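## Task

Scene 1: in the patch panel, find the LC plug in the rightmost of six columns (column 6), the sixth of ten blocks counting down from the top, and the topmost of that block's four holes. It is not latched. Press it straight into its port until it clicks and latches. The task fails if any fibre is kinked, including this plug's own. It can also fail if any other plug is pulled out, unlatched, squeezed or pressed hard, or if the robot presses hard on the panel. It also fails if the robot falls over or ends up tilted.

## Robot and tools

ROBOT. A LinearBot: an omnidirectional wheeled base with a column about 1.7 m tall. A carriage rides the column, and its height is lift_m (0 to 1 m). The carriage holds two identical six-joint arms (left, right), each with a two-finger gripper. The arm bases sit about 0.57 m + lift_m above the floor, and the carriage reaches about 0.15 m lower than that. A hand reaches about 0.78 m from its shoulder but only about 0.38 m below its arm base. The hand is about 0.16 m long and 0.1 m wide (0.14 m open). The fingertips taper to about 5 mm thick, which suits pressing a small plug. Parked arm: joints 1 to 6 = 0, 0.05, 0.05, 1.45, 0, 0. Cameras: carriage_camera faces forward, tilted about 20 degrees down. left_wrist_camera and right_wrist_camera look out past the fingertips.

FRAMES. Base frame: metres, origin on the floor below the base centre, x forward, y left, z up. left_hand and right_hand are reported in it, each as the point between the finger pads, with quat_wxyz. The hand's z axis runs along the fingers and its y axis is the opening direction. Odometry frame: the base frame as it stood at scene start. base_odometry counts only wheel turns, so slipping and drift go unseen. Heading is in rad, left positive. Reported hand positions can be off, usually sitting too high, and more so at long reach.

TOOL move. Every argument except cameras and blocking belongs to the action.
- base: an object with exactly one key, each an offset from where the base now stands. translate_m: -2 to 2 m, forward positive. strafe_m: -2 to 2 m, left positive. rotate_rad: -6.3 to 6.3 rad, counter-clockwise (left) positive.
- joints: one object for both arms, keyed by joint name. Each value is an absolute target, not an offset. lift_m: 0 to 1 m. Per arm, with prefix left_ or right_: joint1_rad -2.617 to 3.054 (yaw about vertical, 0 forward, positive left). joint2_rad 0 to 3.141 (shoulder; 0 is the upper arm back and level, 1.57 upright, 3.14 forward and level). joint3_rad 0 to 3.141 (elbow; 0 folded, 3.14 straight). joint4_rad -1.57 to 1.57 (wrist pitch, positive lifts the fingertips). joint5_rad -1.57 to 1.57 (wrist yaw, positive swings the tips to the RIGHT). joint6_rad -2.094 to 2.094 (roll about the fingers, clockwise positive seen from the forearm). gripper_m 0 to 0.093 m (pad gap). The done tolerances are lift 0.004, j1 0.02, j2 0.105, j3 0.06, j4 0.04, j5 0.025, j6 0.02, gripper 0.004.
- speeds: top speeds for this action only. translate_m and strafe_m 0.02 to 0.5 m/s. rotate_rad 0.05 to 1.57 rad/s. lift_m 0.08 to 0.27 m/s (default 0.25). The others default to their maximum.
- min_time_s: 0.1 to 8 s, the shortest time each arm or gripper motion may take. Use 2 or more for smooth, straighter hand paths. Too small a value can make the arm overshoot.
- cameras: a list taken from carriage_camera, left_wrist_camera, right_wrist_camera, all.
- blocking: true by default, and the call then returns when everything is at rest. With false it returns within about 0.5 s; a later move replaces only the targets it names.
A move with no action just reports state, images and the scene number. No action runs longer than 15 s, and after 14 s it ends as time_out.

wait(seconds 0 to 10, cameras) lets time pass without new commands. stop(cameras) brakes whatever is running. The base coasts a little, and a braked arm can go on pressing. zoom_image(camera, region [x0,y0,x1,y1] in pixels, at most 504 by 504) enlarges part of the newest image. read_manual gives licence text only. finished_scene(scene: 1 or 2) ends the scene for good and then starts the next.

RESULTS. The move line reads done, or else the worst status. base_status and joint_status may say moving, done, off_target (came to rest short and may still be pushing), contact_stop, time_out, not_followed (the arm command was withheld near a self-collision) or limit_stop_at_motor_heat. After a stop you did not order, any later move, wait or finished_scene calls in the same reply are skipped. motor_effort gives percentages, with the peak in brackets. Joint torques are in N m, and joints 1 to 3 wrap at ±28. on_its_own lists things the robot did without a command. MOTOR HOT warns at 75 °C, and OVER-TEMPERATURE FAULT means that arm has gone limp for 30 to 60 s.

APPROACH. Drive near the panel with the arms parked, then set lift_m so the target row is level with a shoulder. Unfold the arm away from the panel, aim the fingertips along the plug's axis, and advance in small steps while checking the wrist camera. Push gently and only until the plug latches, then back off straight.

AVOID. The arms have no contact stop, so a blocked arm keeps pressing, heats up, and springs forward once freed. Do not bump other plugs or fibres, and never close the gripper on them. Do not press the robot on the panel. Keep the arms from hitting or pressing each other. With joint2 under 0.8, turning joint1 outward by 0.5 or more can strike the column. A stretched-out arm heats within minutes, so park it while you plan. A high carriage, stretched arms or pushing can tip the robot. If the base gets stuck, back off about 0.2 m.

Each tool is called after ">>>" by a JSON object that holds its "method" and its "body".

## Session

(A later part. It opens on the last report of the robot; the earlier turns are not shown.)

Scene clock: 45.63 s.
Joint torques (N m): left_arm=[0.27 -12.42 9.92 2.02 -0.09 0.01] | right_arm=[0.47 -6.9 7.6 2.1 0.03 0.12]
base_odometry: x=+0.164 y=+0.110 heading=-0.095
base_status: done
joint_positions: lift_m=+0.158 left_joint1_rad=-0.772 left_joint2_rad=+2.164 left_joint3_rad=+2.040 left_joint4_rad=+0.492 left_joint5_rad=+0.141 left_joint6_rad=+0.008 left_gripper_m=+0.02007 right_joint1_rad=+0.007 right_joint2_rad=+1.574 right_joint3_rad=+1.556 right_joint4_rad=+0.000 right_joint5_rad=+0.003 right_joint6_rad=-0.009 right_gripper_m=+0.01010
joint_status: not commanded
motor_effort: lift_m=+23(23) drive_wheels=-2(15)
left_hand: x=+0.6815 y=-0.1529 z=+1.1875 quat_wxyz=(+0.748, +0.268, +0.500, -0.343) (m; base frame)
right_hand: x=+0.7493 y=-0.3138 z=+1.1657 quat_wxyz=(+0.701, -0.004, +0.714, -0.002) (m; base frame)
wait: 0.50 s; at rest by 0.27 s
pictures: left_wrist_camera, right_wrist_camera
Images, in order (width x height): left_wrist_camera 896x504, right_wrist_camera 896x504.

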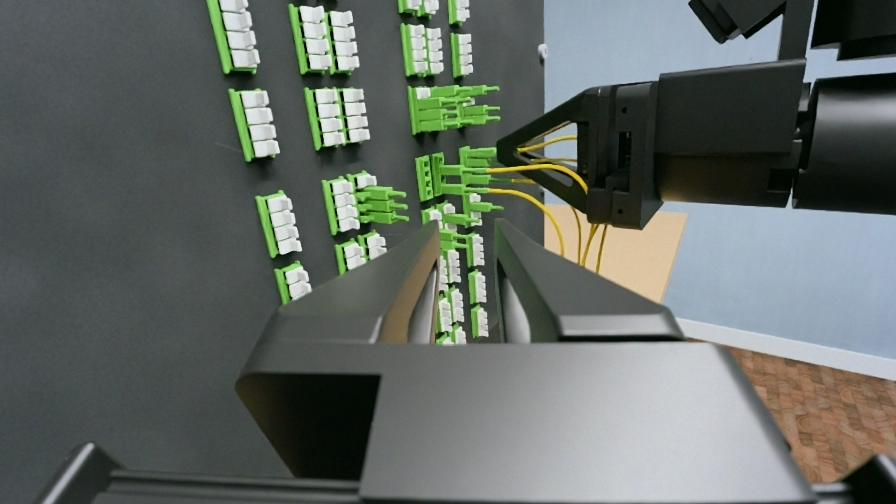

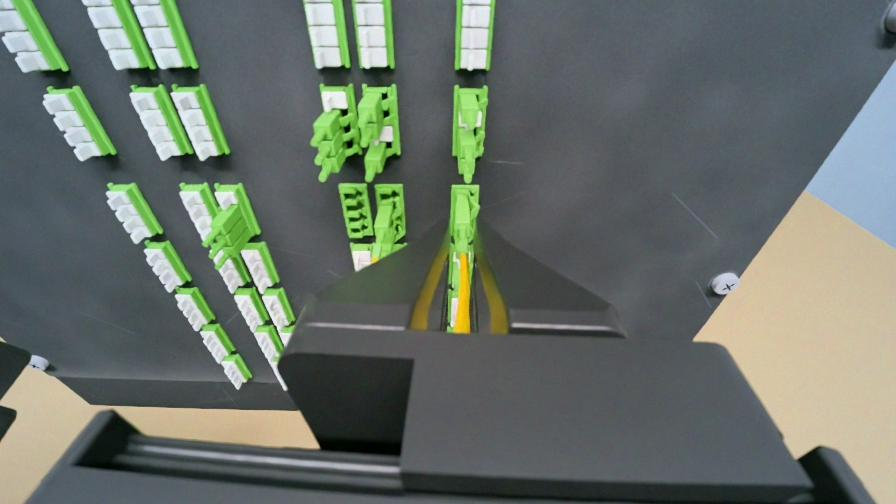

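>>> {"method": "move", "body": {"joints": {"right_gripper_m":0.0045}}}

>>> {"method": "wait", "body": {"seconds": 0.5, "cameras": ["left_wrist_camera","right_wrist_camera"]}}

>>> {"method": "zoom_image", "body": {"camera": "right_wrist_camera", "region": [420, 180, 510, 270]}}

>>> {"method": "zoom_image", "body": {"camera": "left_wrist_camera", "region": [450, 120, 540, 210]}}

Scene clock: 46.43 s.
Joint torques (N m): left_arm=[0.23 -12.57 9.92 1.97 -0.05 0] | right_arm=[0.43 -7.01 7.5 2.11 0.01 0.12]
move: done
base_odometry: x=+0.164 y=+0.110 heading=-0.095
base_status: not commanded
joint_positions: lift_m=+0.158 left_joint1_rad=-0.772 left_joint2_rad=+2.164 left_joint3_rad=+2.040 left_joint4_rad=+0.492 left_joint5_rad=+0.141 left_joint6_rad=+0.008 left_gripper_m=+0.02007 right_joint1_rad=+0.007 right_joint2_rad=+1.574 right_joint3_rad=+1.556 right_joint4_rad=+0.000 right_joint5_rad=+0.005 right_joint6_rad=-0.009 right_gripper_m=+0.00461
joint_status: all done
motor_effort: lift_m=+23(23) drive_wheels=-1(5)
left_hand: x=+0.6815 y=-0.1529 z=+1.1875 quat_wxyz=(+0.748, +0.268, +0.500, -0.343) (m; base frame)
right_hand: x=+0.7493 y=-0.3141 z=+1.1657 quat_wxyz=(+0.701, -0.004, +0.714, -0.002) (m; base frame)
pictures: none

Scene clock: 46.93 s.
Joint torques (N m): left_arm=[0.32 -12.63 9.99 1.99 -0.07 0.01] | right_arm=[0.46 -6.98 7.56 2.13 0.01 0.1]
base_odometry: x=+0.164 y=+0.110 heading=-0.095
base_status: not commanded
joint_positions: lift_m=+0.158 left_joint1_rad=-0.772 left_joint2_rad=+2.164 left_joint3_rad=+2.040 left_joint4_rad=+0.492 left_joint5_rad=+0.141 left_joint6_rad=+0.008 left_gripper_m=+0.02007 right_joint1_rad=+0.007 right_joint2_rad=+1.574 right_joint3_rad=+1.556 right_joint4_rad=+0.000 right_joint5_rad=+0.005 right_joint6_rad=-0.009 right_gripper_m=+0.00461
joint_status: all done
motor_effort: lift_m=+23(23) drive_wheels=-2(5)
left_hand: x=+0.6815 y=-0.1529 z=+1.1875 quat_wxyz=(+0.748, +0.268, +0.500, -0.343) (m; base frame)
right_hand: x=+0.7493 y=-0.3141 z=+1.1657 quat_wxyz=(+0.701, -0.004, +0.714, -0.002) (m; base frame)
wait: 0.50 s; at rest by 0.27 s
pictures: left_wrist_camera, right_wrist_camera
Images, in order (width x height): left_wrist_camera 896x504, right_wrist_camera 896x504.

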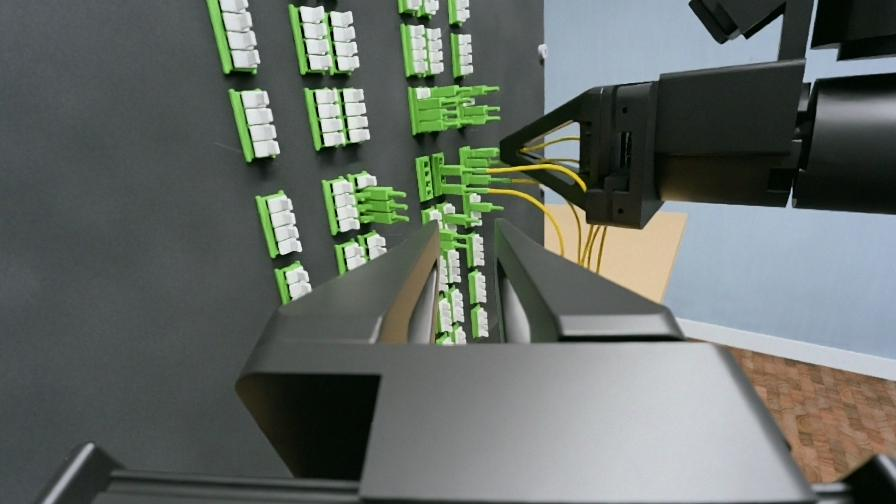

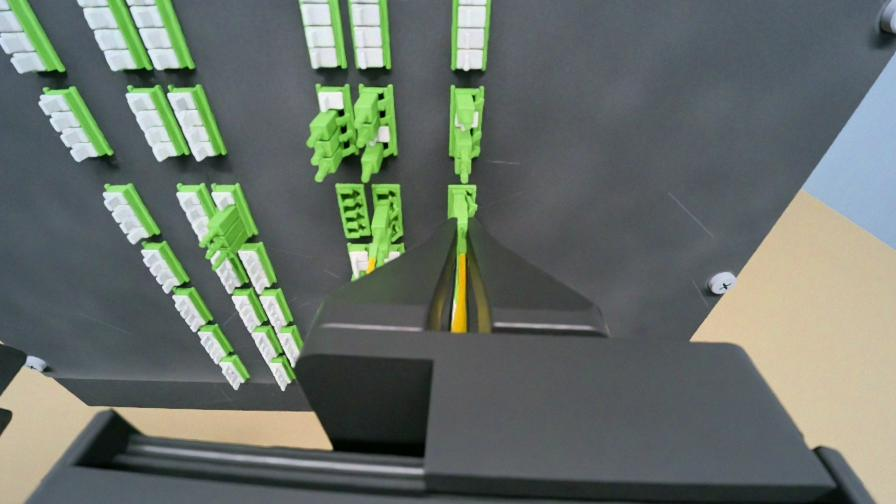

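Scaled by 5.600.

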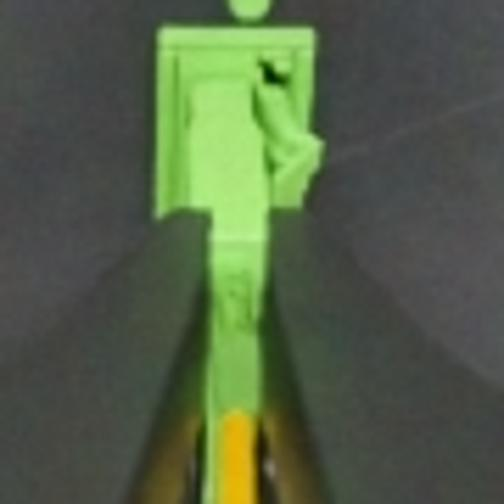

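Scaled by 5.600.

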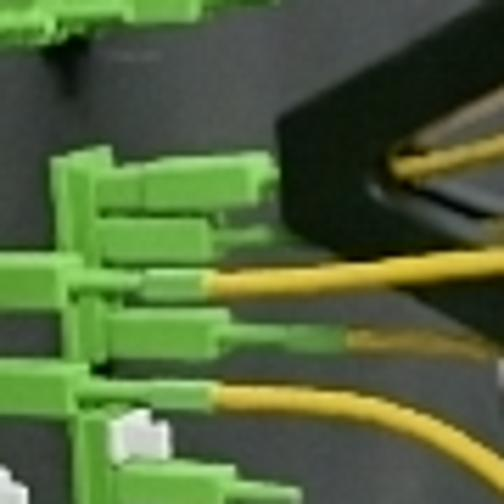

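>>> {"method": "move", "body": {"joints": {"right_joint5_rad":-0.006}}}

>>> {"method": "wait", "body": {"seconds": 0.5, "cameras": ["right_wrist_camera"]}}

>>> {"method": "zoom_image", "body": {"camera": "right_wrist_camera", "region": [430, 200, 490, 260]}}

Scene clock: 48.03 s.
Joint torques (N m): left_arm=[0.39 -12.42 9.85 2.02 -0.06 -0.04] | right_arm=[0.51 -6.98 7.54 2.11 -0.12 0.13]
move: done
base_odometry: x=+0.164 y=+0.110 heading=-0.095
base_status: not commanded
joint_positions: lift_m=+0.158 left_joint1_rad=-0.772 left_joint2_rad=+2.164 left_joint3_rad=+2.040 left_joint4_rad=+0.492 left_joint5_rad=+0.141 left_joint6_rad=+0.008 left_gripper_m=+0.02007 right_joint1_rad=+0.007 right_joint2_rad=+1.574 right_joint3_rad=+1.556 right_joint4_rad=+0.000 right_joint5_rad=+0.004 right_joint6_rad=-0.009 right_gripper_m=+0.00461
joint_status: all done
motor_effort: lift_m=+23(23) drive_wheels=+0(4)
left_hand: x=+0.6815 y=-0.1529 z=+1.1875 quat_wxyz=(+0.748, +0.268, +0.500, -0.343) (m; base frame)
right_hand: x=+0.7493 y=-0.3139 z=+1.1657 quat_wxyz=(+0.701, -0.004, +0.714, -0.002) (m; base frame)
pictures: none

Scene clock: 48.53 s.
Joint torques (N m): left_arm=[0.25 -12.62 9.95 2.04 -0.09 0.06] | right_arm=[0.44 -7.02 7.54 2.1 -0.12 0.13]
base_odometry: x=+0.164 y=+0.110 heading=-0.095
base_status: not commanded
joint_positions: lift_m=+0.158 left_joint1_rad=-0.772 left_joint2_rad=+2.164 left_joint3_rad=+2.040 left_joint4_rad=+0.492 left_joint5_rad=+0.141 left_joint6_rad=+0.008 left_gripper_m=+0.02007 right_joint1_rad=+0.007 right_joint2_rad=+1.574 right_joint3_rad=+1.556 right_joint4_rad=+0.000 right_joint5_rad=+0.003 right_joint6_rad=-0.009 right_gripper_m=+0.00461
joint_status: all done
motor_effort: lift_m=+23(23) drive_wheels=-3(4)
left_hand: x=+0.6815 y=-0.1529 z=+1.1875 quat_wxyz=(+0.748, +0.268, +0.500, -0.343) (m; base frame)
right_hand: x=+0.7493 y=-0.3139 z=+1.1657 quat_wxyz=(+0.701, -0.004, +0.714, -0.002) (m; base frame)
wait: 0.50 s; at rest by 0.27 s
pictures: right_wrist_camera
Images, in order (width x height): right_wrist_camera 896x504.

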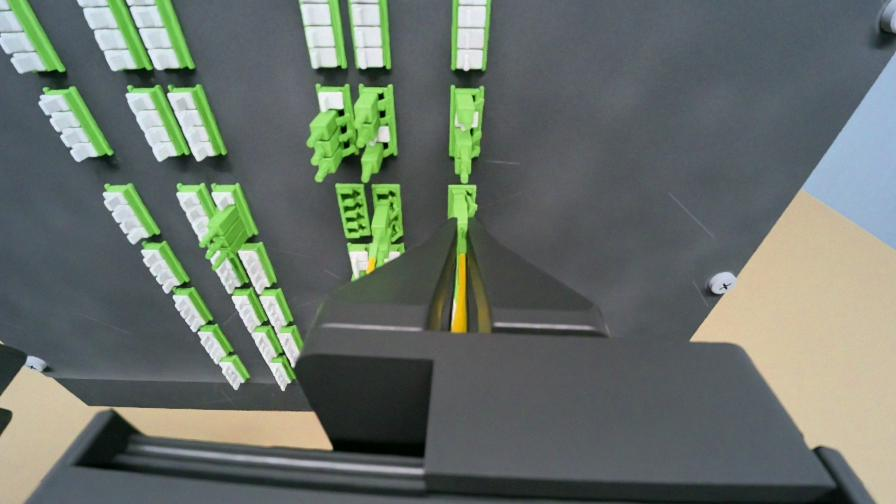

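Scaled by 8.400.

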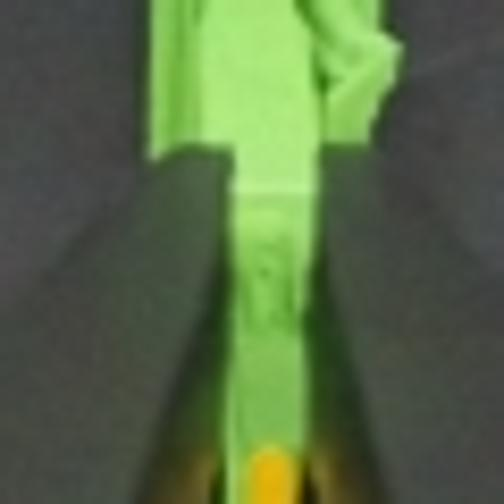

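>>> {"method": "move", "body": {"base": {"translate_m": 0.005}, "speeds": {"translate_m": 0.02}}}

>>> {"method": "wait", "body": {"seconds": 0.4, "cameras": ["left_wrist_camera","right_wrist_camera"]}}

>>> {"method": "zoom_image", "body": {"camera": "right_wrist_camera", "region": [430, 200, 490, 260]}}

>>> {"method": "zoom_image", "body": {"camera": "left_wrist_camera", "region": [450, 120, 540, 210]}}

Scene clock: 50.07 s.
Joint torques (N m): left_arm=[-0.13 -12.57 9.89 1.97 -0.07 0.03] | right_arm=[0.54 -6.93 7.61 2.12 -0.11 0.11]
move: done
base_odometry: x=+0.169 y=+0.110 heading=-0.095
base_status: done
joint_positions: lift_m=+0.158 left_joint1_rad=-0.771 left_joint2_rad=+2.164 left_joint3_rad=+2.040 left_joint4_rad=+0.491 left_joint5_rad=+0.142 left_joint6_rad=+0.008 left_gripper_m=+0.02007 right_joint1_rad=+0.007 right_joint2_rad=+1.574 right_joint3_rad=+1.556 right_joint4_rad=-0.001 right_joint5_rad=+0.003 right_joint6_rad=-0.009 right_gripper_m=+0.00461
joint_status: not commanded
motor_effort: lift_m=+23(23) drive_wheels=-4(15)
left_hand: x=+0.6820 y=-0.1525 z=+1.1874 quat_wxyz=(+0.748, +0.268, +0.500, -0.343) (m; base frame)
right_hand: x=+0.7493 y=-0.3137 z=+1.1655 quat_wxyz=(+0.700, -0.004, +0.714, -0.002) (m; base frame)
pictures: none

Scene clock: 50.47 s.
Joint torques (N m): left_arm=[0.13 -12.52 9.91 1.92 -0.09 0.01] | right_arm=[0.43 -6.98 7.47 2.12 -0.12 0.11]
base_odometry: x=+0.169 y=+0.110 heading=-0.095
base_status: done
joint_positions: lift_m=+0.158 left_joint1_rad=-0.771 left_joint2_rad=+2.164 left_joint3_rad=+2.040 left_joint4_rad=+0.491 left_joint5_rad=+0.142 left_joint6_rad=+0.008 left_gripper_m=+0.02007 right_joint1_rad=+0.007 right_joint2_rad=+1.574 right_joint3_rad=+1.556 right_joint4_rad=-0.001 right_joint5_rad=+0.003 right_joint6_rad=-0.009 right_gripper_m=+0.00461
joint_status: not commanded
motor_effort: lift_m=+23(23) drive_wheels=+1(15)
left_hand: x=+0.6820 y=-0.1525 z=+1.1874 quat_wxyz=(+0.748, +0.268, +0.500, -0.343) (m; base frame)
right_hand: x=+0.7493 y=-0.3137 z=+1.1655 quat_wxyz=(+0.700, -0.004, +0.714, -0.002) (m; base frame)
wait: 0.40 s; at rest by 0.27 s
pictures: left_wrist_camera, right_wrist_camera
Images, in order (width x height): left_wrist_camera 896x504, right_wrist_camera 896x504.

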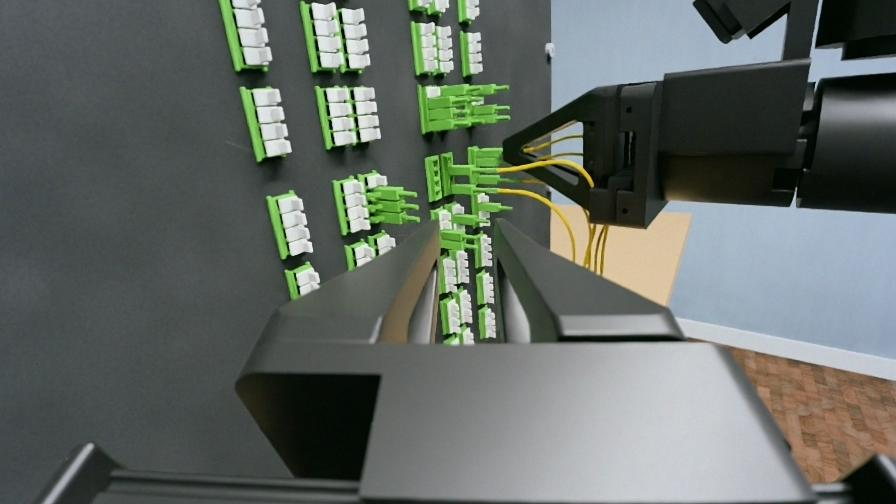

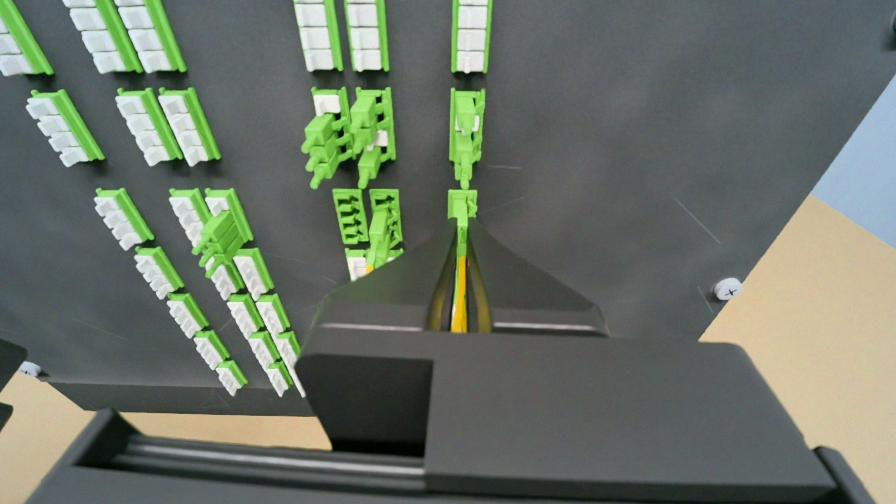

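Scaled by 8.400.

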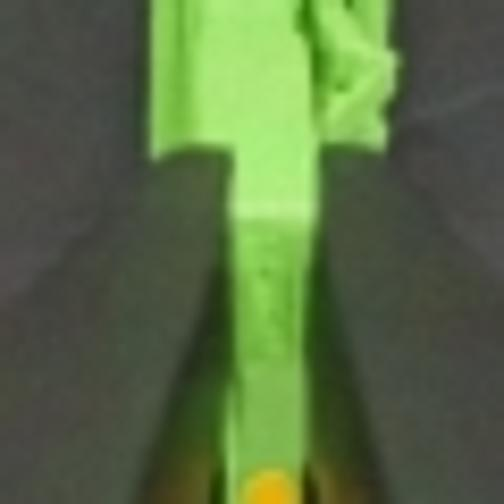

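Scaled by 5.600.

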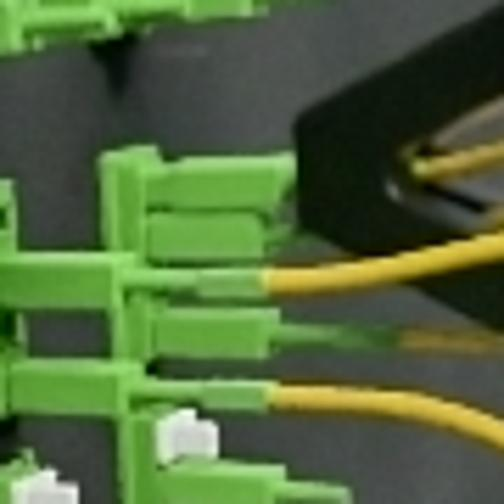

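>>> {"method": "move", "body": {"base": {"translate_m": 0.003}, "speeds": {"translate_m": 0.02}}}

>>> {"method": "wait", "body": {"seconds": 0.4, "cameras": ["left_wrist_camera","right_wrist_camera"]}}

>>> {"method": "zoom_image", "body": {"camera": "right_wrist_camera", "region": [430, 180, 490, 240]}}

>>> {"method": "zoom_image", "body": {"camera": "left_wrist_camera", "region": [450, 120, 540, 210]}}

Scene clock: 51.53 s.
Joint torques (N m): left_arm=[0.16 -12.57 10 2 -0.04 -0.02] | right_arm=[0.54 -6.83 7.51 2.13 -0.13 0.12]
move: done
base_odometry: x=+0.172 y=+0.110 heading=-0.095
base_status: done
joint_positions: lift_m=+0.158 left_joint1_rad=-0.771 left_joint2_rad=+2.164 left_joint3_rad=+2.040 left_joint4_rad=+0.492 left_joint5_rad=+0.142 left_joint6_rad=+0.008 left_gripper_m=+0.02007 right_joint1_rad=+0.007 right_joint2_rad=+1.573 right_joint3_rad=+1.556 right_joint4_rad=-0.004 right_joint5_rad=+0.002 right_joint6_rad=-0.009 right_gripper_m=+0.00461
joint_status: not commanded
motor_effort: lift_m=+23(23) drive_wheels=-2(16)
left_hand: x=+0.6819 y=-0.1524 z=+1.1876 quat_wxyz=(+0.749, +0.268, +0.500, -0.343) (m; base frame)
right_hand: x=+0.7488 y=-0.3137 z=+1.1656 quat_wxyz=(+0.700, -0.005, +0.714, -0.002) (m; base frame)
pictures: none

Scene clock: 51.93 s.
Joint torques (N m): left_arm=[0.18 -12.45 9.74 1.9 -0.05 0] | right_arm=[0.4 -6.84 7.49 2.13 -0.1 0.11]
base_odometry: x=+0.172 y=+0.110 heading=-0.095
base_status: done
joint_positions: lift_m=+0.158 left_joint1_rad=-0.771 left_joint2_rad=+2.164 left_joint3_rad=+2.040 left_joint4_rad=+0.492 left_joint5_rad=+0.142 left_joint6_rad=+0.008 left_gripper_m=+0.02007 right_joint1_rad=+0.007 right_joint2_rad=+1.573 right_joint3_rad=+1.556 right_joint4_rad=-0.004 right_joint5_rad=+0.002 right_joint6_rad=-0.009 right_gripper_m=+0.00461
joint_status: not commanded
motor_effort: lift_m=+23(23) drive_wheels=+0(16)
left_hand: x=+0.6819 y=-0.1524 z=+1.1876 quat_wxyz=(+0.749, +0.268, +0.500, -0.343) (m; base frame)
right_hand: x=+0.7488 y=-0.3137 z=+1.1656 quat_wxyz=(+0.700, -0.005, +0.714, -0.002) (m; base frame)
wait: 0.40 s; at rest by 0.27 s
pictures: left_wrist_camera, right_wrist_camera
Images, in order (width x height): left_wrist_camera 896x504, right_wrist_camera 896x504.

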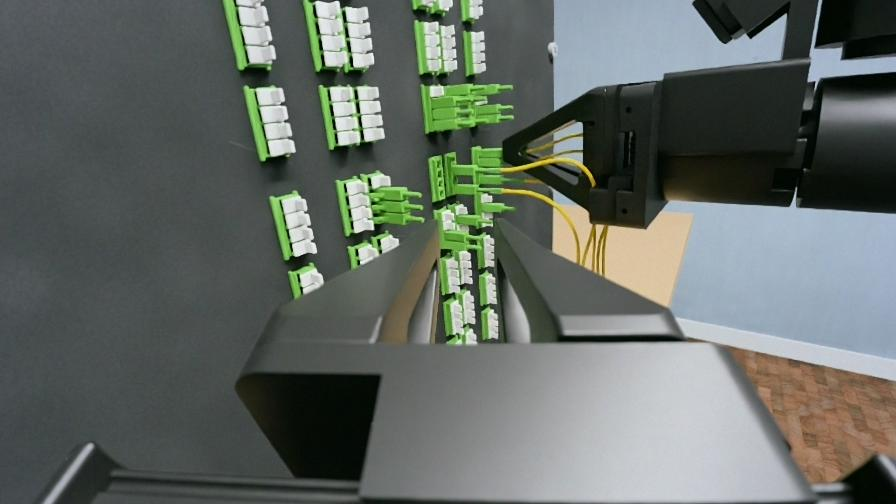

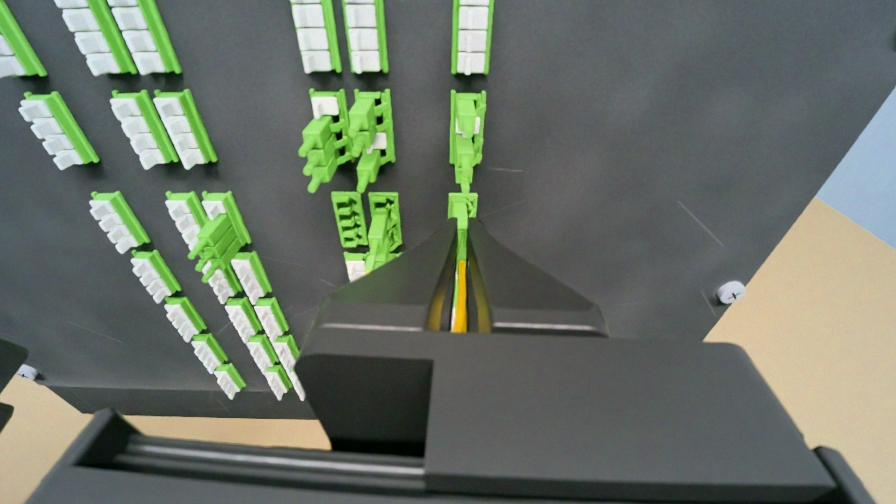

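Scaled by 8.400.

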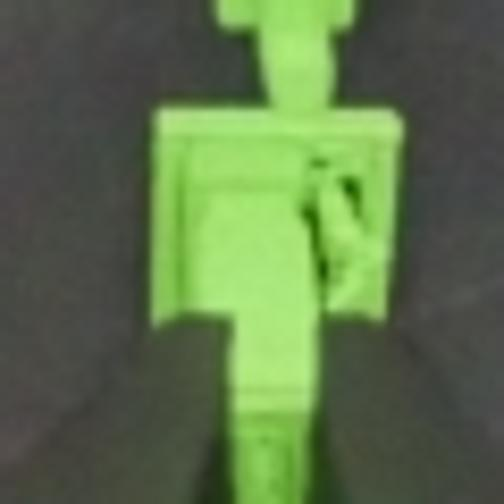

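Scaled by 5.600.

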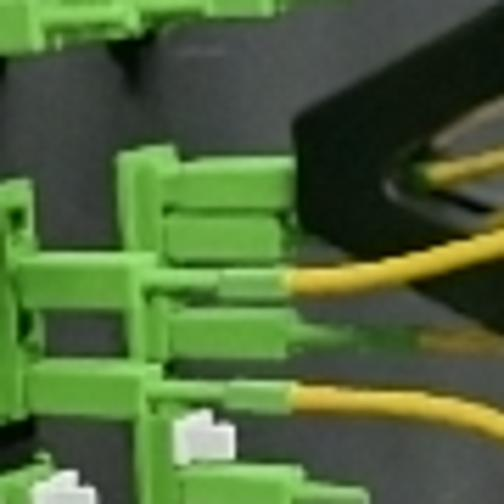

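>>> {"method": "move", "body": {"base": {"translate_m": 0.003}, "speeds": {"translate_m": 0.02}}}

>>> {"method": "wait", "body": {"seconds": 0.4, "cameras": ["left_wrist_camera","right_wrist_camera"]}}

>>> {"method": "zoom_image", "body": {"camera": "right_wrist_camera", "region": [430, 180, 490, 240]}}

>>> {"method": "zoom_image", "body": {"camera": "left_wrist_camera", "region": [450, 120, 540, 210]}}

Scene clock: 52.87 s.
Joint torques (N m): left_arm=[0.12 -12.34 9.96 1.99 -0.13 0.02] | right_arm=[0.42 -6.48 7.57 2.15 -0.12 0.11]
move: done
base_odometry: x=+0.175 y=+0.110 heading=-0.094
base_status: done
joint_positions: lift_m=+0.158 left_joint1_rad=-0.771 left_joint2_rad=+2.164 left_joint3_rad=+2.040 left_joint4_rad=+0.492 left_joint5_rad=+0.142 left_joint6_rad=+0.008 left_gripper_m=+0.02007 right_joint1_rad=+0.007 right_joint2_rad=+1.570 right_joint3_rad=+1.556 right_joint4_rad=-0.008 right_joint5_rad=+0.002 right_joint6_rad=-0.009 right_gripper_m=+0.00461
joint_status: not commanded
motor_effort: lift_m=+23(23) drive_wheels=+0(15)
left_hand: x=+0.6819 y=-0.1524 z=+1.1876 quat_wxyz=(+0.749, +0.268, +0.500, -0.343) (m; base frame)
right_hand: x=+0.7480 y=-0.3137 z=+1.1659 quat_wxyz=(+0.699, -0.005, +0.715, -0.002) (m; base frame)
pictures: none

Scene clock: 53.27 s.
Joint torques (N m): left_arm=[0.16 -12.33 9.99 2.02 -0.02 0.01] | right_arm=[0.49 -6.64 7.51 2.19 -0.11 0.14]
base_odometry: x=+0.175 y=+0.110 heading=-0.094
base_status: done
joint_positions: lift_m=+0.158 left_joint1_rad=-0.771 left_joint2_rad=+2.164 left_joint3_rad=+2.040 left_joint4_rad=+0.492 left_joint5_rad=+0.142 left_joint6_rad=+0.008 left_gripper_m=+0.02007 right_joint1_rad=+0.007 right_joint2_rad=+1.570 right_joint3_rad=+1.556 right_joint4_rad=-0.008 right_joint5_rad=+0.002 right_joint6_rad=-0.009 right_gripper_m=+0.00461
joint_status: not commanded
motor_effort: lift_m=+23(23) drive_wheels=-5(15)
left_hand: x=+0.6819 y=-0.1524 z=+1.1876 quat_wxyz=(+0.749, +0.268, +0.500, -0.343) (m; base frame)
right_hand: x=+0.7480 y=-0.3137 z=+1.1659 quat_wxyz=(+0.699, -0.005, +0.715, -0.002) (m; base frame)
wait: 0.40 s; at rest by 0.27 s
pictures: left_wrist_camera, right_wrist_camera
Images, in order (width x height): left_wrist_camera 896x504, right_wrist_camera 896x504.

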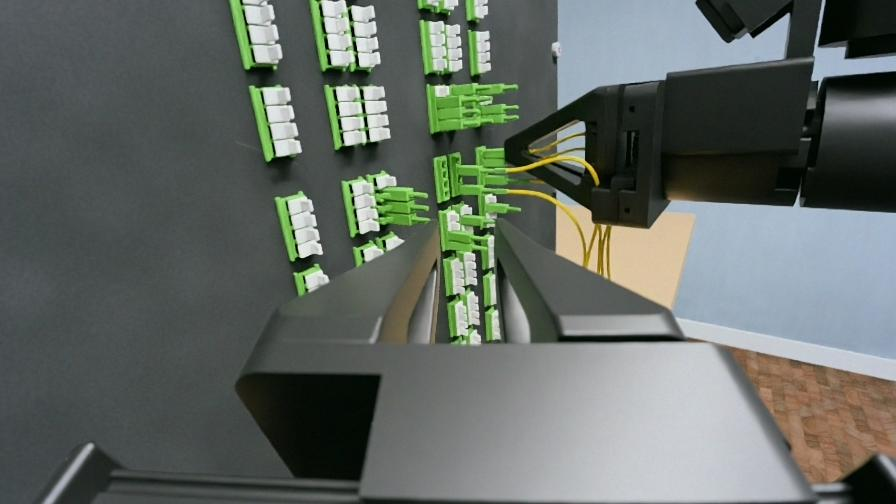

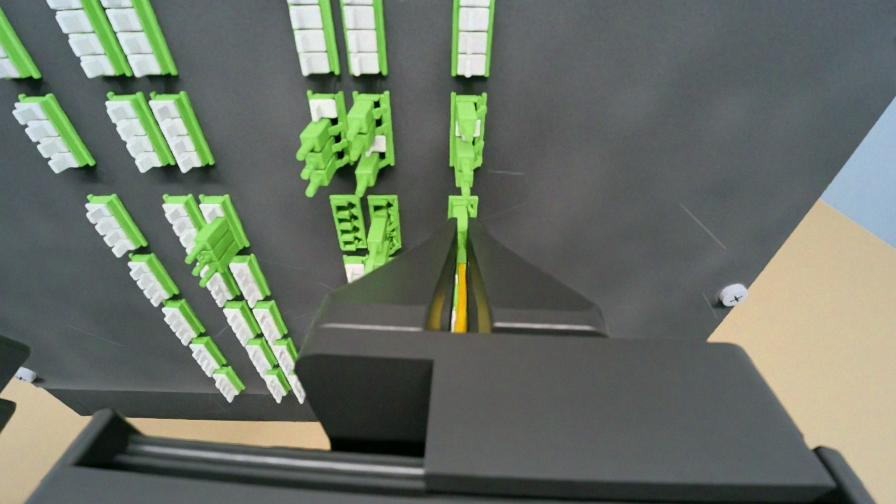

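Scaled by 8.400.

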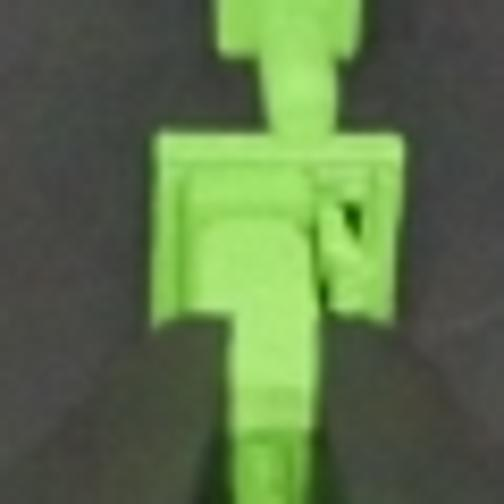

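Scaled by 5.600.

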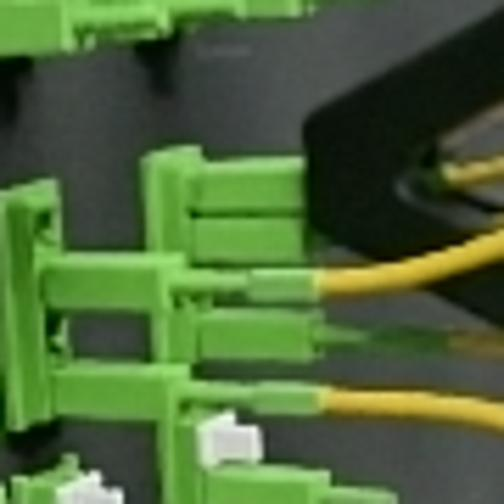

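>>> {"method": "move", "body": {"base": {"translate_m": 0.003}, "speeds": {"translate_m": 0.02}}}

>>> {"method": "wait", "body": {"seconds": 0.4, "cameras": ["left_wrist_camera","right_wrist_camera"]}}

>>> {"method": "zoom_image", "body": {"camera": "right_wrist_camera", "region": [430, 180, 490, 240]}}

>>> {"method": "zoom_image", "body": {"camera": "left_wrist_camera", "region": [450, 120, 540, 210]}}

Scene clock: 54.40 s.
Joint torques (N m): left_arm=[0.34 -12.48 9.92 2 -0.05 0.02] | right_arm=[0.49 -6.11 7.49 2.3 -0.13 0.13]
move: done
base_odometry: x=+0.178 y=+0.109 heading=-0.094
base_status: done
joint_positions: lift_m=+0.158 left_joint1_rad=-0.771 left_joint2_rad=+2.164 left_joint3_rad=+2.040 left_joint4_rad=+0.492 left_joint5_rad=+0.142 left_joint6_rad=+0.008 left_gripper_m=+0.02007 right_joint1_rad=+0.007 right_joint2_rad=+1.564 right_joint3_rad=+1.556 right_joint4_rad=-0.020 right_joint5_rad=+0.002 right_joint6_rad=-0.009 right_gripper_m=+0.00461
joint_status: not commanded
motor_effort: lift_m=+23(23) drive_wheels=+7(12)
left_hand: x=+0.6819 y=-0.1524 z=+1.1876 quat_wxyz=(+0.749, +0.268, +0.500, -0.343) (m; base frame)
right_hand: x=+0.7461 y=-0.3137 z=+1.1657 quat_wxyz=(+0.697, -0.005, +0.717, -0.002) (m; base frame)
pictures: none

Scene clock: 54.80 s.
Joint torques (N m): left_arm=[0.31 -12.53 9.88 2.01 -0.09 -0.04] | right_arm=[0.43 -6.08 7.47 2.31 -0.1 0.13]
base_odometry: x=+0.178 y=+0.109 heading=-0.094
base_status: done
joint_positions: lift_m=+0.158 left_joint1_rad=-0.771 left_joint2_rad=+2.164 left_joint3_rad=+2.040 left_joint4_rad=+0.492 left_joint5_rad=+0.142 left_joint6_rad=+0.008 left_gripper_m=+0.02007 right_joint1_rad=+0.007 right_joint2_rad=+1.564 right_joint3_rad=+1.556 right_joint4_rad=-0.020 right_joint5_rad=+0.002 right_joint6_rad=-0.009 right_gripper_m=+0.00461
joint_status: not commanded
motor_effort: lift_m=+23(23) drive_wheels=+4(12)
left_hand: x=+0.6819 y=-0.1524 z=+1.1876 quat_wxyz=(+0.749, +0.268, +0.500, -0.343) (m; base frame)
right_hand: x=+0.7461 y=-0.3137 z=+1.1657 quat_wxyz=(+0.697, -0.005, +0.717, -0.002) (m; base frame)
wait: 0.40 s; at rest by 0.27 s
pictures: left_wrist_camera, right_wrist_camera
Images, in order (width x height): left_wrist_camera 896x504, right_wrist_camera 896x504.

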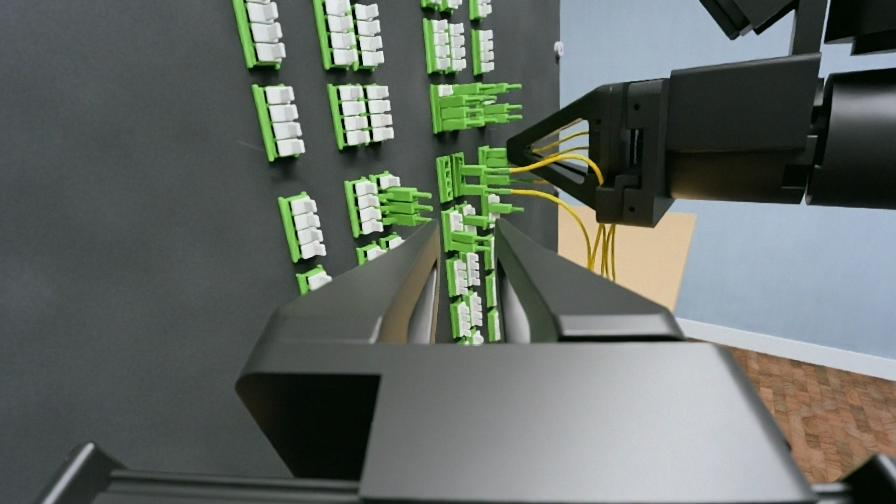

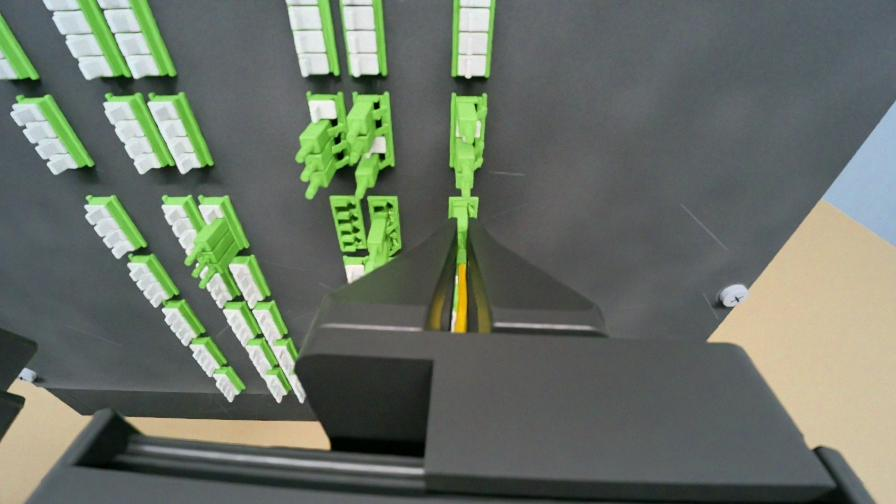

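Scaled by 8.400.

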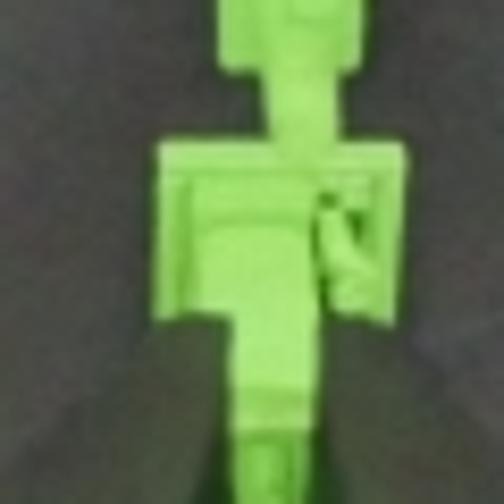

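Scaled by 5.600.

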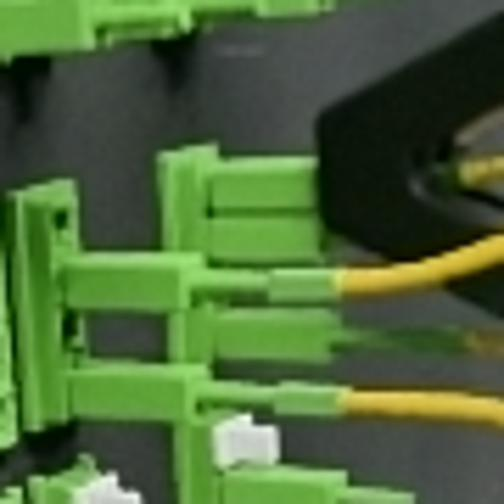

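>>> {"method": "move", "body": {"base": {"translate_m": 0.003}, "speeds": {"translate_m": 0.02}}}

>>> {"method": "wait", "body": {"seconds": 0.4, "cameras": ["left_wrist_camera","right_wrist_camera"]}}

>>> {"method": "zoom_image", "body": {"camera": "right_wrist_camera", "region": [430, 180, 490, 240]}}

>>> {"method": "zoom_image", "body": {"camera": "left_wrist_camera", "region": [460, 120, 550, 210]}}

Scene clock: 56.10 s.
Joint torques (N m): left_arm=[0.29 -12.63 9.85 1.99 -0.12 -0.04] | right_arm=[0.42 -5.53 7.5 2.42 -0.12 0.13]
move: done
base_odometry: x=+0.181 y=+0.109 heading=-0.094
base_status: done
joint_positions: lift_m=+0.158 left_joint1_rad=-0.771 left_joint2_rad=+2.164 left_joint3_rad=+2.040 left_joint4_rad=+0.492 left_joint5_rad=+0.142 left_joint6_rad=+0.008 left_gripper_m=+0.02007 right_joint1_rad=+0.007 right_joint2_rad=+1.558 right_joint3_rad=+1.556 right_joint4_rad=-0.033 right_joint5_rad=+0.003 right_joint6_rad=-0.009 right_gripper_m=+0.00461
joint_status: not commanded
motor_effort: lift_m=+23(23) drive_wheels=+5(15)
left_hand: x=+0.6819 y=-0.1524 z=+1.1876 quat_wxyz=(+0.749, +0.268, +0.500, -0.343) (m; base frame)
right_hand: x=+0.7438 y=-0.3138 z=+1.1660 quat_wxyz=(+0.695, -0.005, +0.719, -0.002) (m; base frame)
pictures: none

Scene clock: 56.50 s.
Joint torques (N m): left_arm=[0.32 -12.46 9.85 2.03 -0.11 0.02] | right_arm=[0.4 -5.55 7.53 2.41 -0.11 0.13]
base_odometry: x=+0.181 y=+0.109 heading=-0.094
base_status: done
joint_positions: lift_m=+0.158 left_joint1_rad=-0.771 left_joint2_rad=+2.164 left_joint3_rad=+2.040 left_joint4_rad=+0.492 left_joint5_rad=+0.142 left_joint6_rad=+0.008 left_gripper_m=+0.02007 right_joint1_rad=+0.007 right_joint2_rad=+1.558 right_joint3_rad=+1.556 right_joint4_rad=-0.033 right_joint5_rad=+0.003 right_joint6_rad=-0.009 right_gripper_m=+0.00461
joint_status: not commanded
motor_effort: lift_m=+23(23) drive_wheels=+1(15)
left_hand: x=+0.6819 y=-0.1524 z=+1.1876 quat_wxyz=(+0.749, +0.268, +0.500, -0.343) (m; base frame)
right_hand: x=+0.7438 y=-0.3138 z=+1.1660 quat_wxyz=(+0.695, -0.005, +0.719, -0.002) (m; base frame)
wait: 0.40 s; at rest by 0.27 s
pictures: left_wrist_camera, right_wrist_camera
Images, in order (width x height): left_wrist_camera 896x504, right_wrist_camera 896x504.

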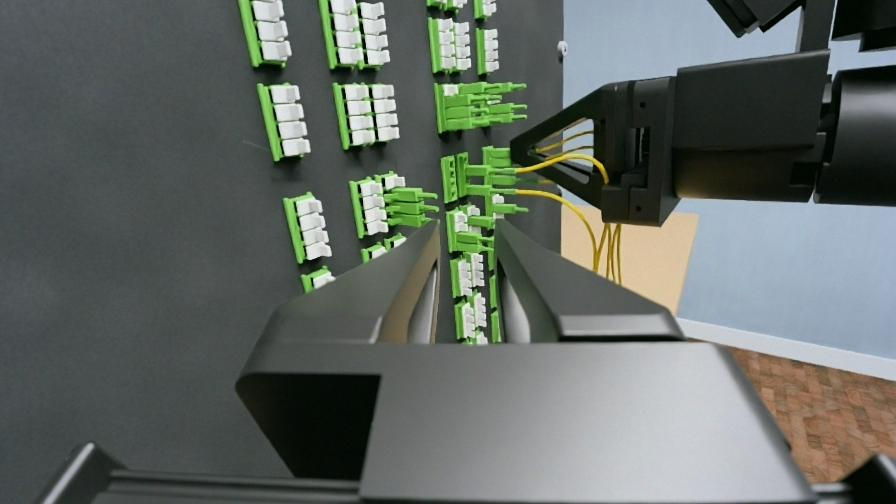

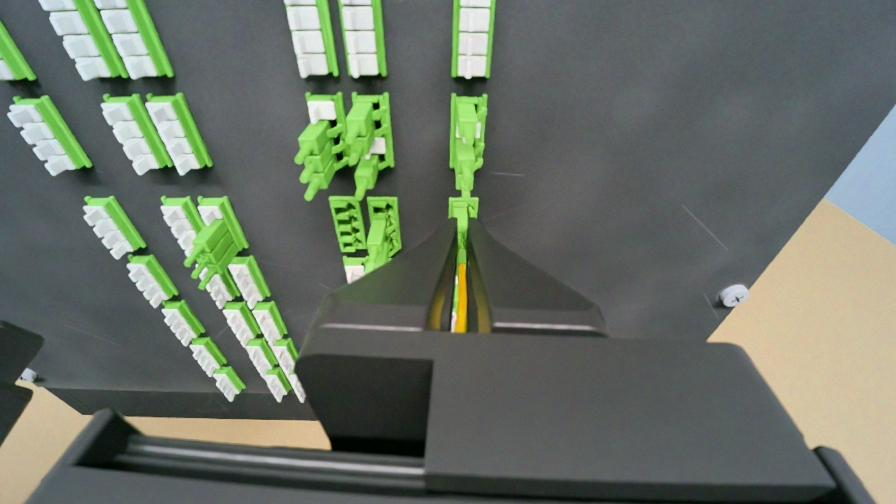

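Scaled by 8.400.

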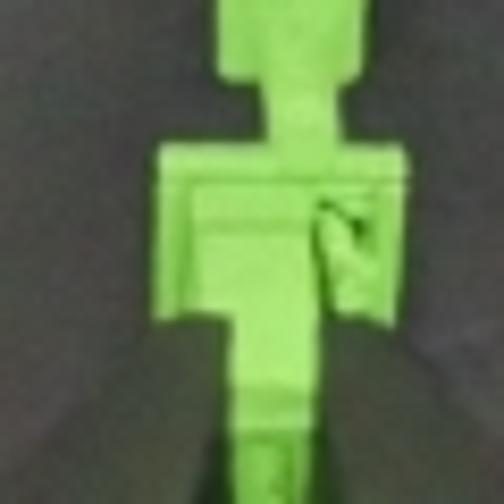

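Scaled by 5.600.

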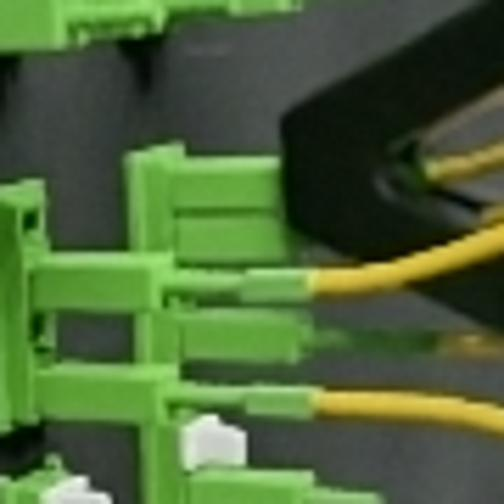

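>>> {"method": "move", "body": {"base": {"translate_m": 0.004}, "speeds": {"translate_m": 0.02}}}

>>> {"method": "wait", "body": {"seconds": 0.4, "cameras": ["left_wrist_camera","right_wrist_camera"]}}

>>> {"method": "zoom_image", "body": {"camera": "right_wrist_camera", "region": [430, 180, 490, 240]}}

>>> {"method": "zoom_image", "body": {"camera": "left_wrist_camera", "region": [460, 120, 550, 210]}}

Scene clock: 57.57 s.
Joint torques (N m): left_arm=[0.27 -12.53 9.95 1.99 -0.06 0.01] | right_arm=[0.51 -4.85 7.46 2.57 -0.12 0.14]
move: done
base_odometry: x=+0.185 y=+0.109 heading=-0.094
base_status: done
joint_positions: lift_m=+0.158 left_joint1_rad=-0.771 left_joint2_rad=+2.164 left_joint3_rad=+2.040 left_joint4_rad=+0.491 left_joint5_rad=+0.142 left_joint6_rad=+0.008 left_gripper_m=+0.02007 right_joint1_rad=+0.007 right_joint2_rad=+1.549 right_joint3_rad=+1.556 right_joint4_rad=-0.051 right_joint5_rad=+0.003 right_joint6_rad=-0.009 right_gripper_m=+0.00461
joint_status: not commanded
motor_effort: lift_m=+23(23) drive_wheels=+5(15)
left_hand: x=+0.6820 y=-0.1525 z=+1.1874 quat_wxyz=(+0.748, +0.268, +0.500, -0.343) (m; base frame)
right_hand: x=+0.7409 y=-0.3139 z=+1.1657 quat_wxyz=(+0.691, -0.004, +0.722, -0.002) (m; base frame)
pictures: none

Scene clock: 57.97 s.
Joint torques (N m): left_arm=[0.32 -12.75 9.8 1.94 -0.05 -0.01] | right_arm=[0.5 -4.79 7.45 2.59 -0.11 0.13]
base_odometry: x=+0.185 y=+0.109 heading=-0.094
base_status: done
joint_positions: lift_m=+0.158 left_joint1_rad=-0.771 left_joint2_rad=+2.164 left_joint3_rad=+2.040 left_joint4_rad=+0.491 left_joint5_rad=+0.142 left_joint6_rad=+0.008 left_gripper_m=+0.02007 right_joint1_rad=+0.007 right_joint2_rad=+1.549 right_joint3_rad=+1.556 right_joint4_rad=-0.051 right_joint5_rad=+0.003 right_joint6_rad=-0.009 right_gripper_m=+0.00461
joint_status: not commanded
motor_effort: lift_m=+23(23) drive_wheels=+6(15)
left_hand: x=+0.6820 y=-0.1525 z=+1.1874 quat_wxyz=(+0.748, +0.268, +0.500, -0.343) (m; base frame)
right_hand: x=+0.7409 y=-0.3139 z=+1.1657 quat_wxyz=(+0.691, -0.004, +0.722, -0.002) (m; base frame)
wait: 0.40 s; at rest by 0.27 s
pictures: left_wrist_camera, right_wrist_camera
Images, in order (width x height): left_wrist_camera 896x504, right_wrist_camera 896x504.

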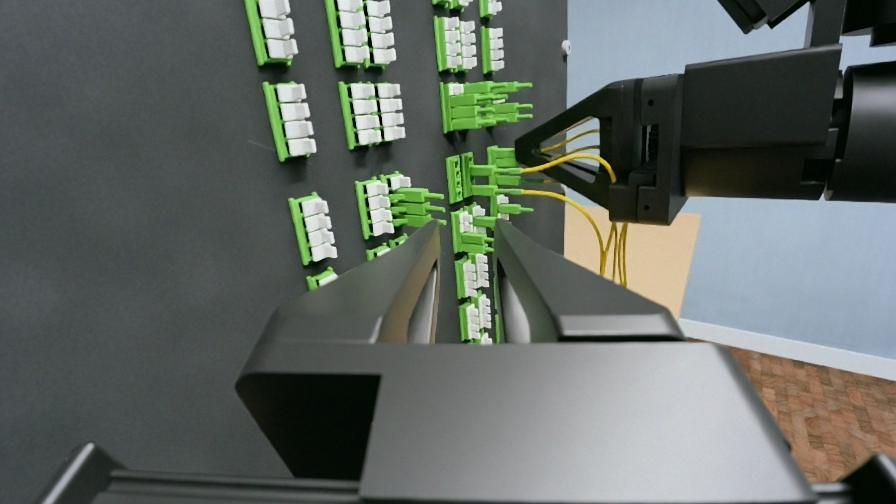

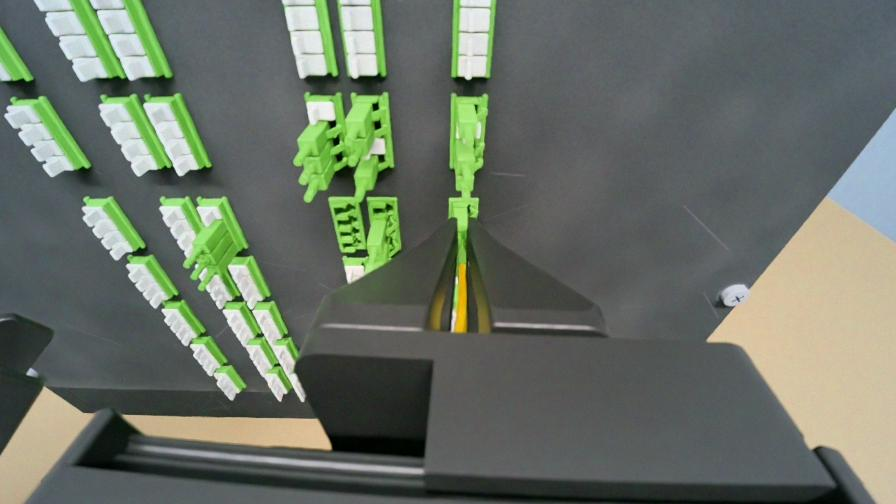

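Scaled by 8.400.

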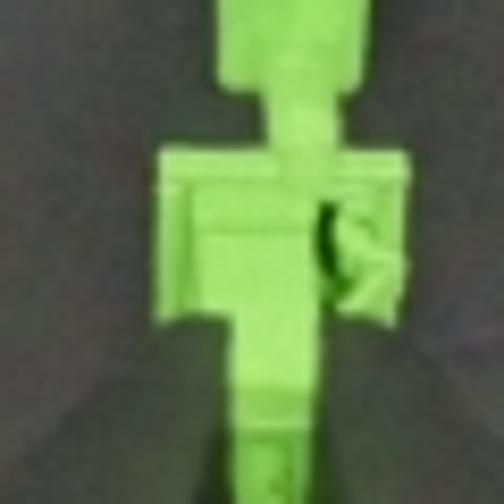

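Scaled by 5.600.

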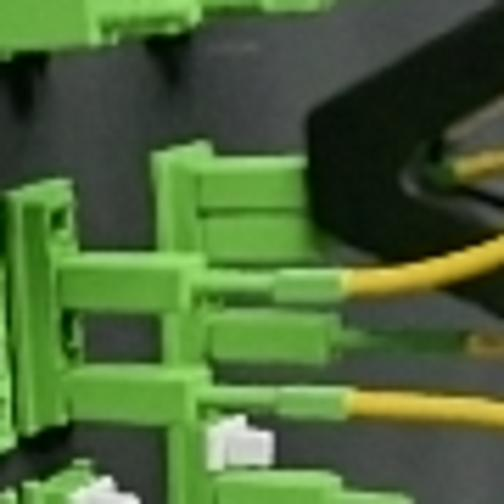

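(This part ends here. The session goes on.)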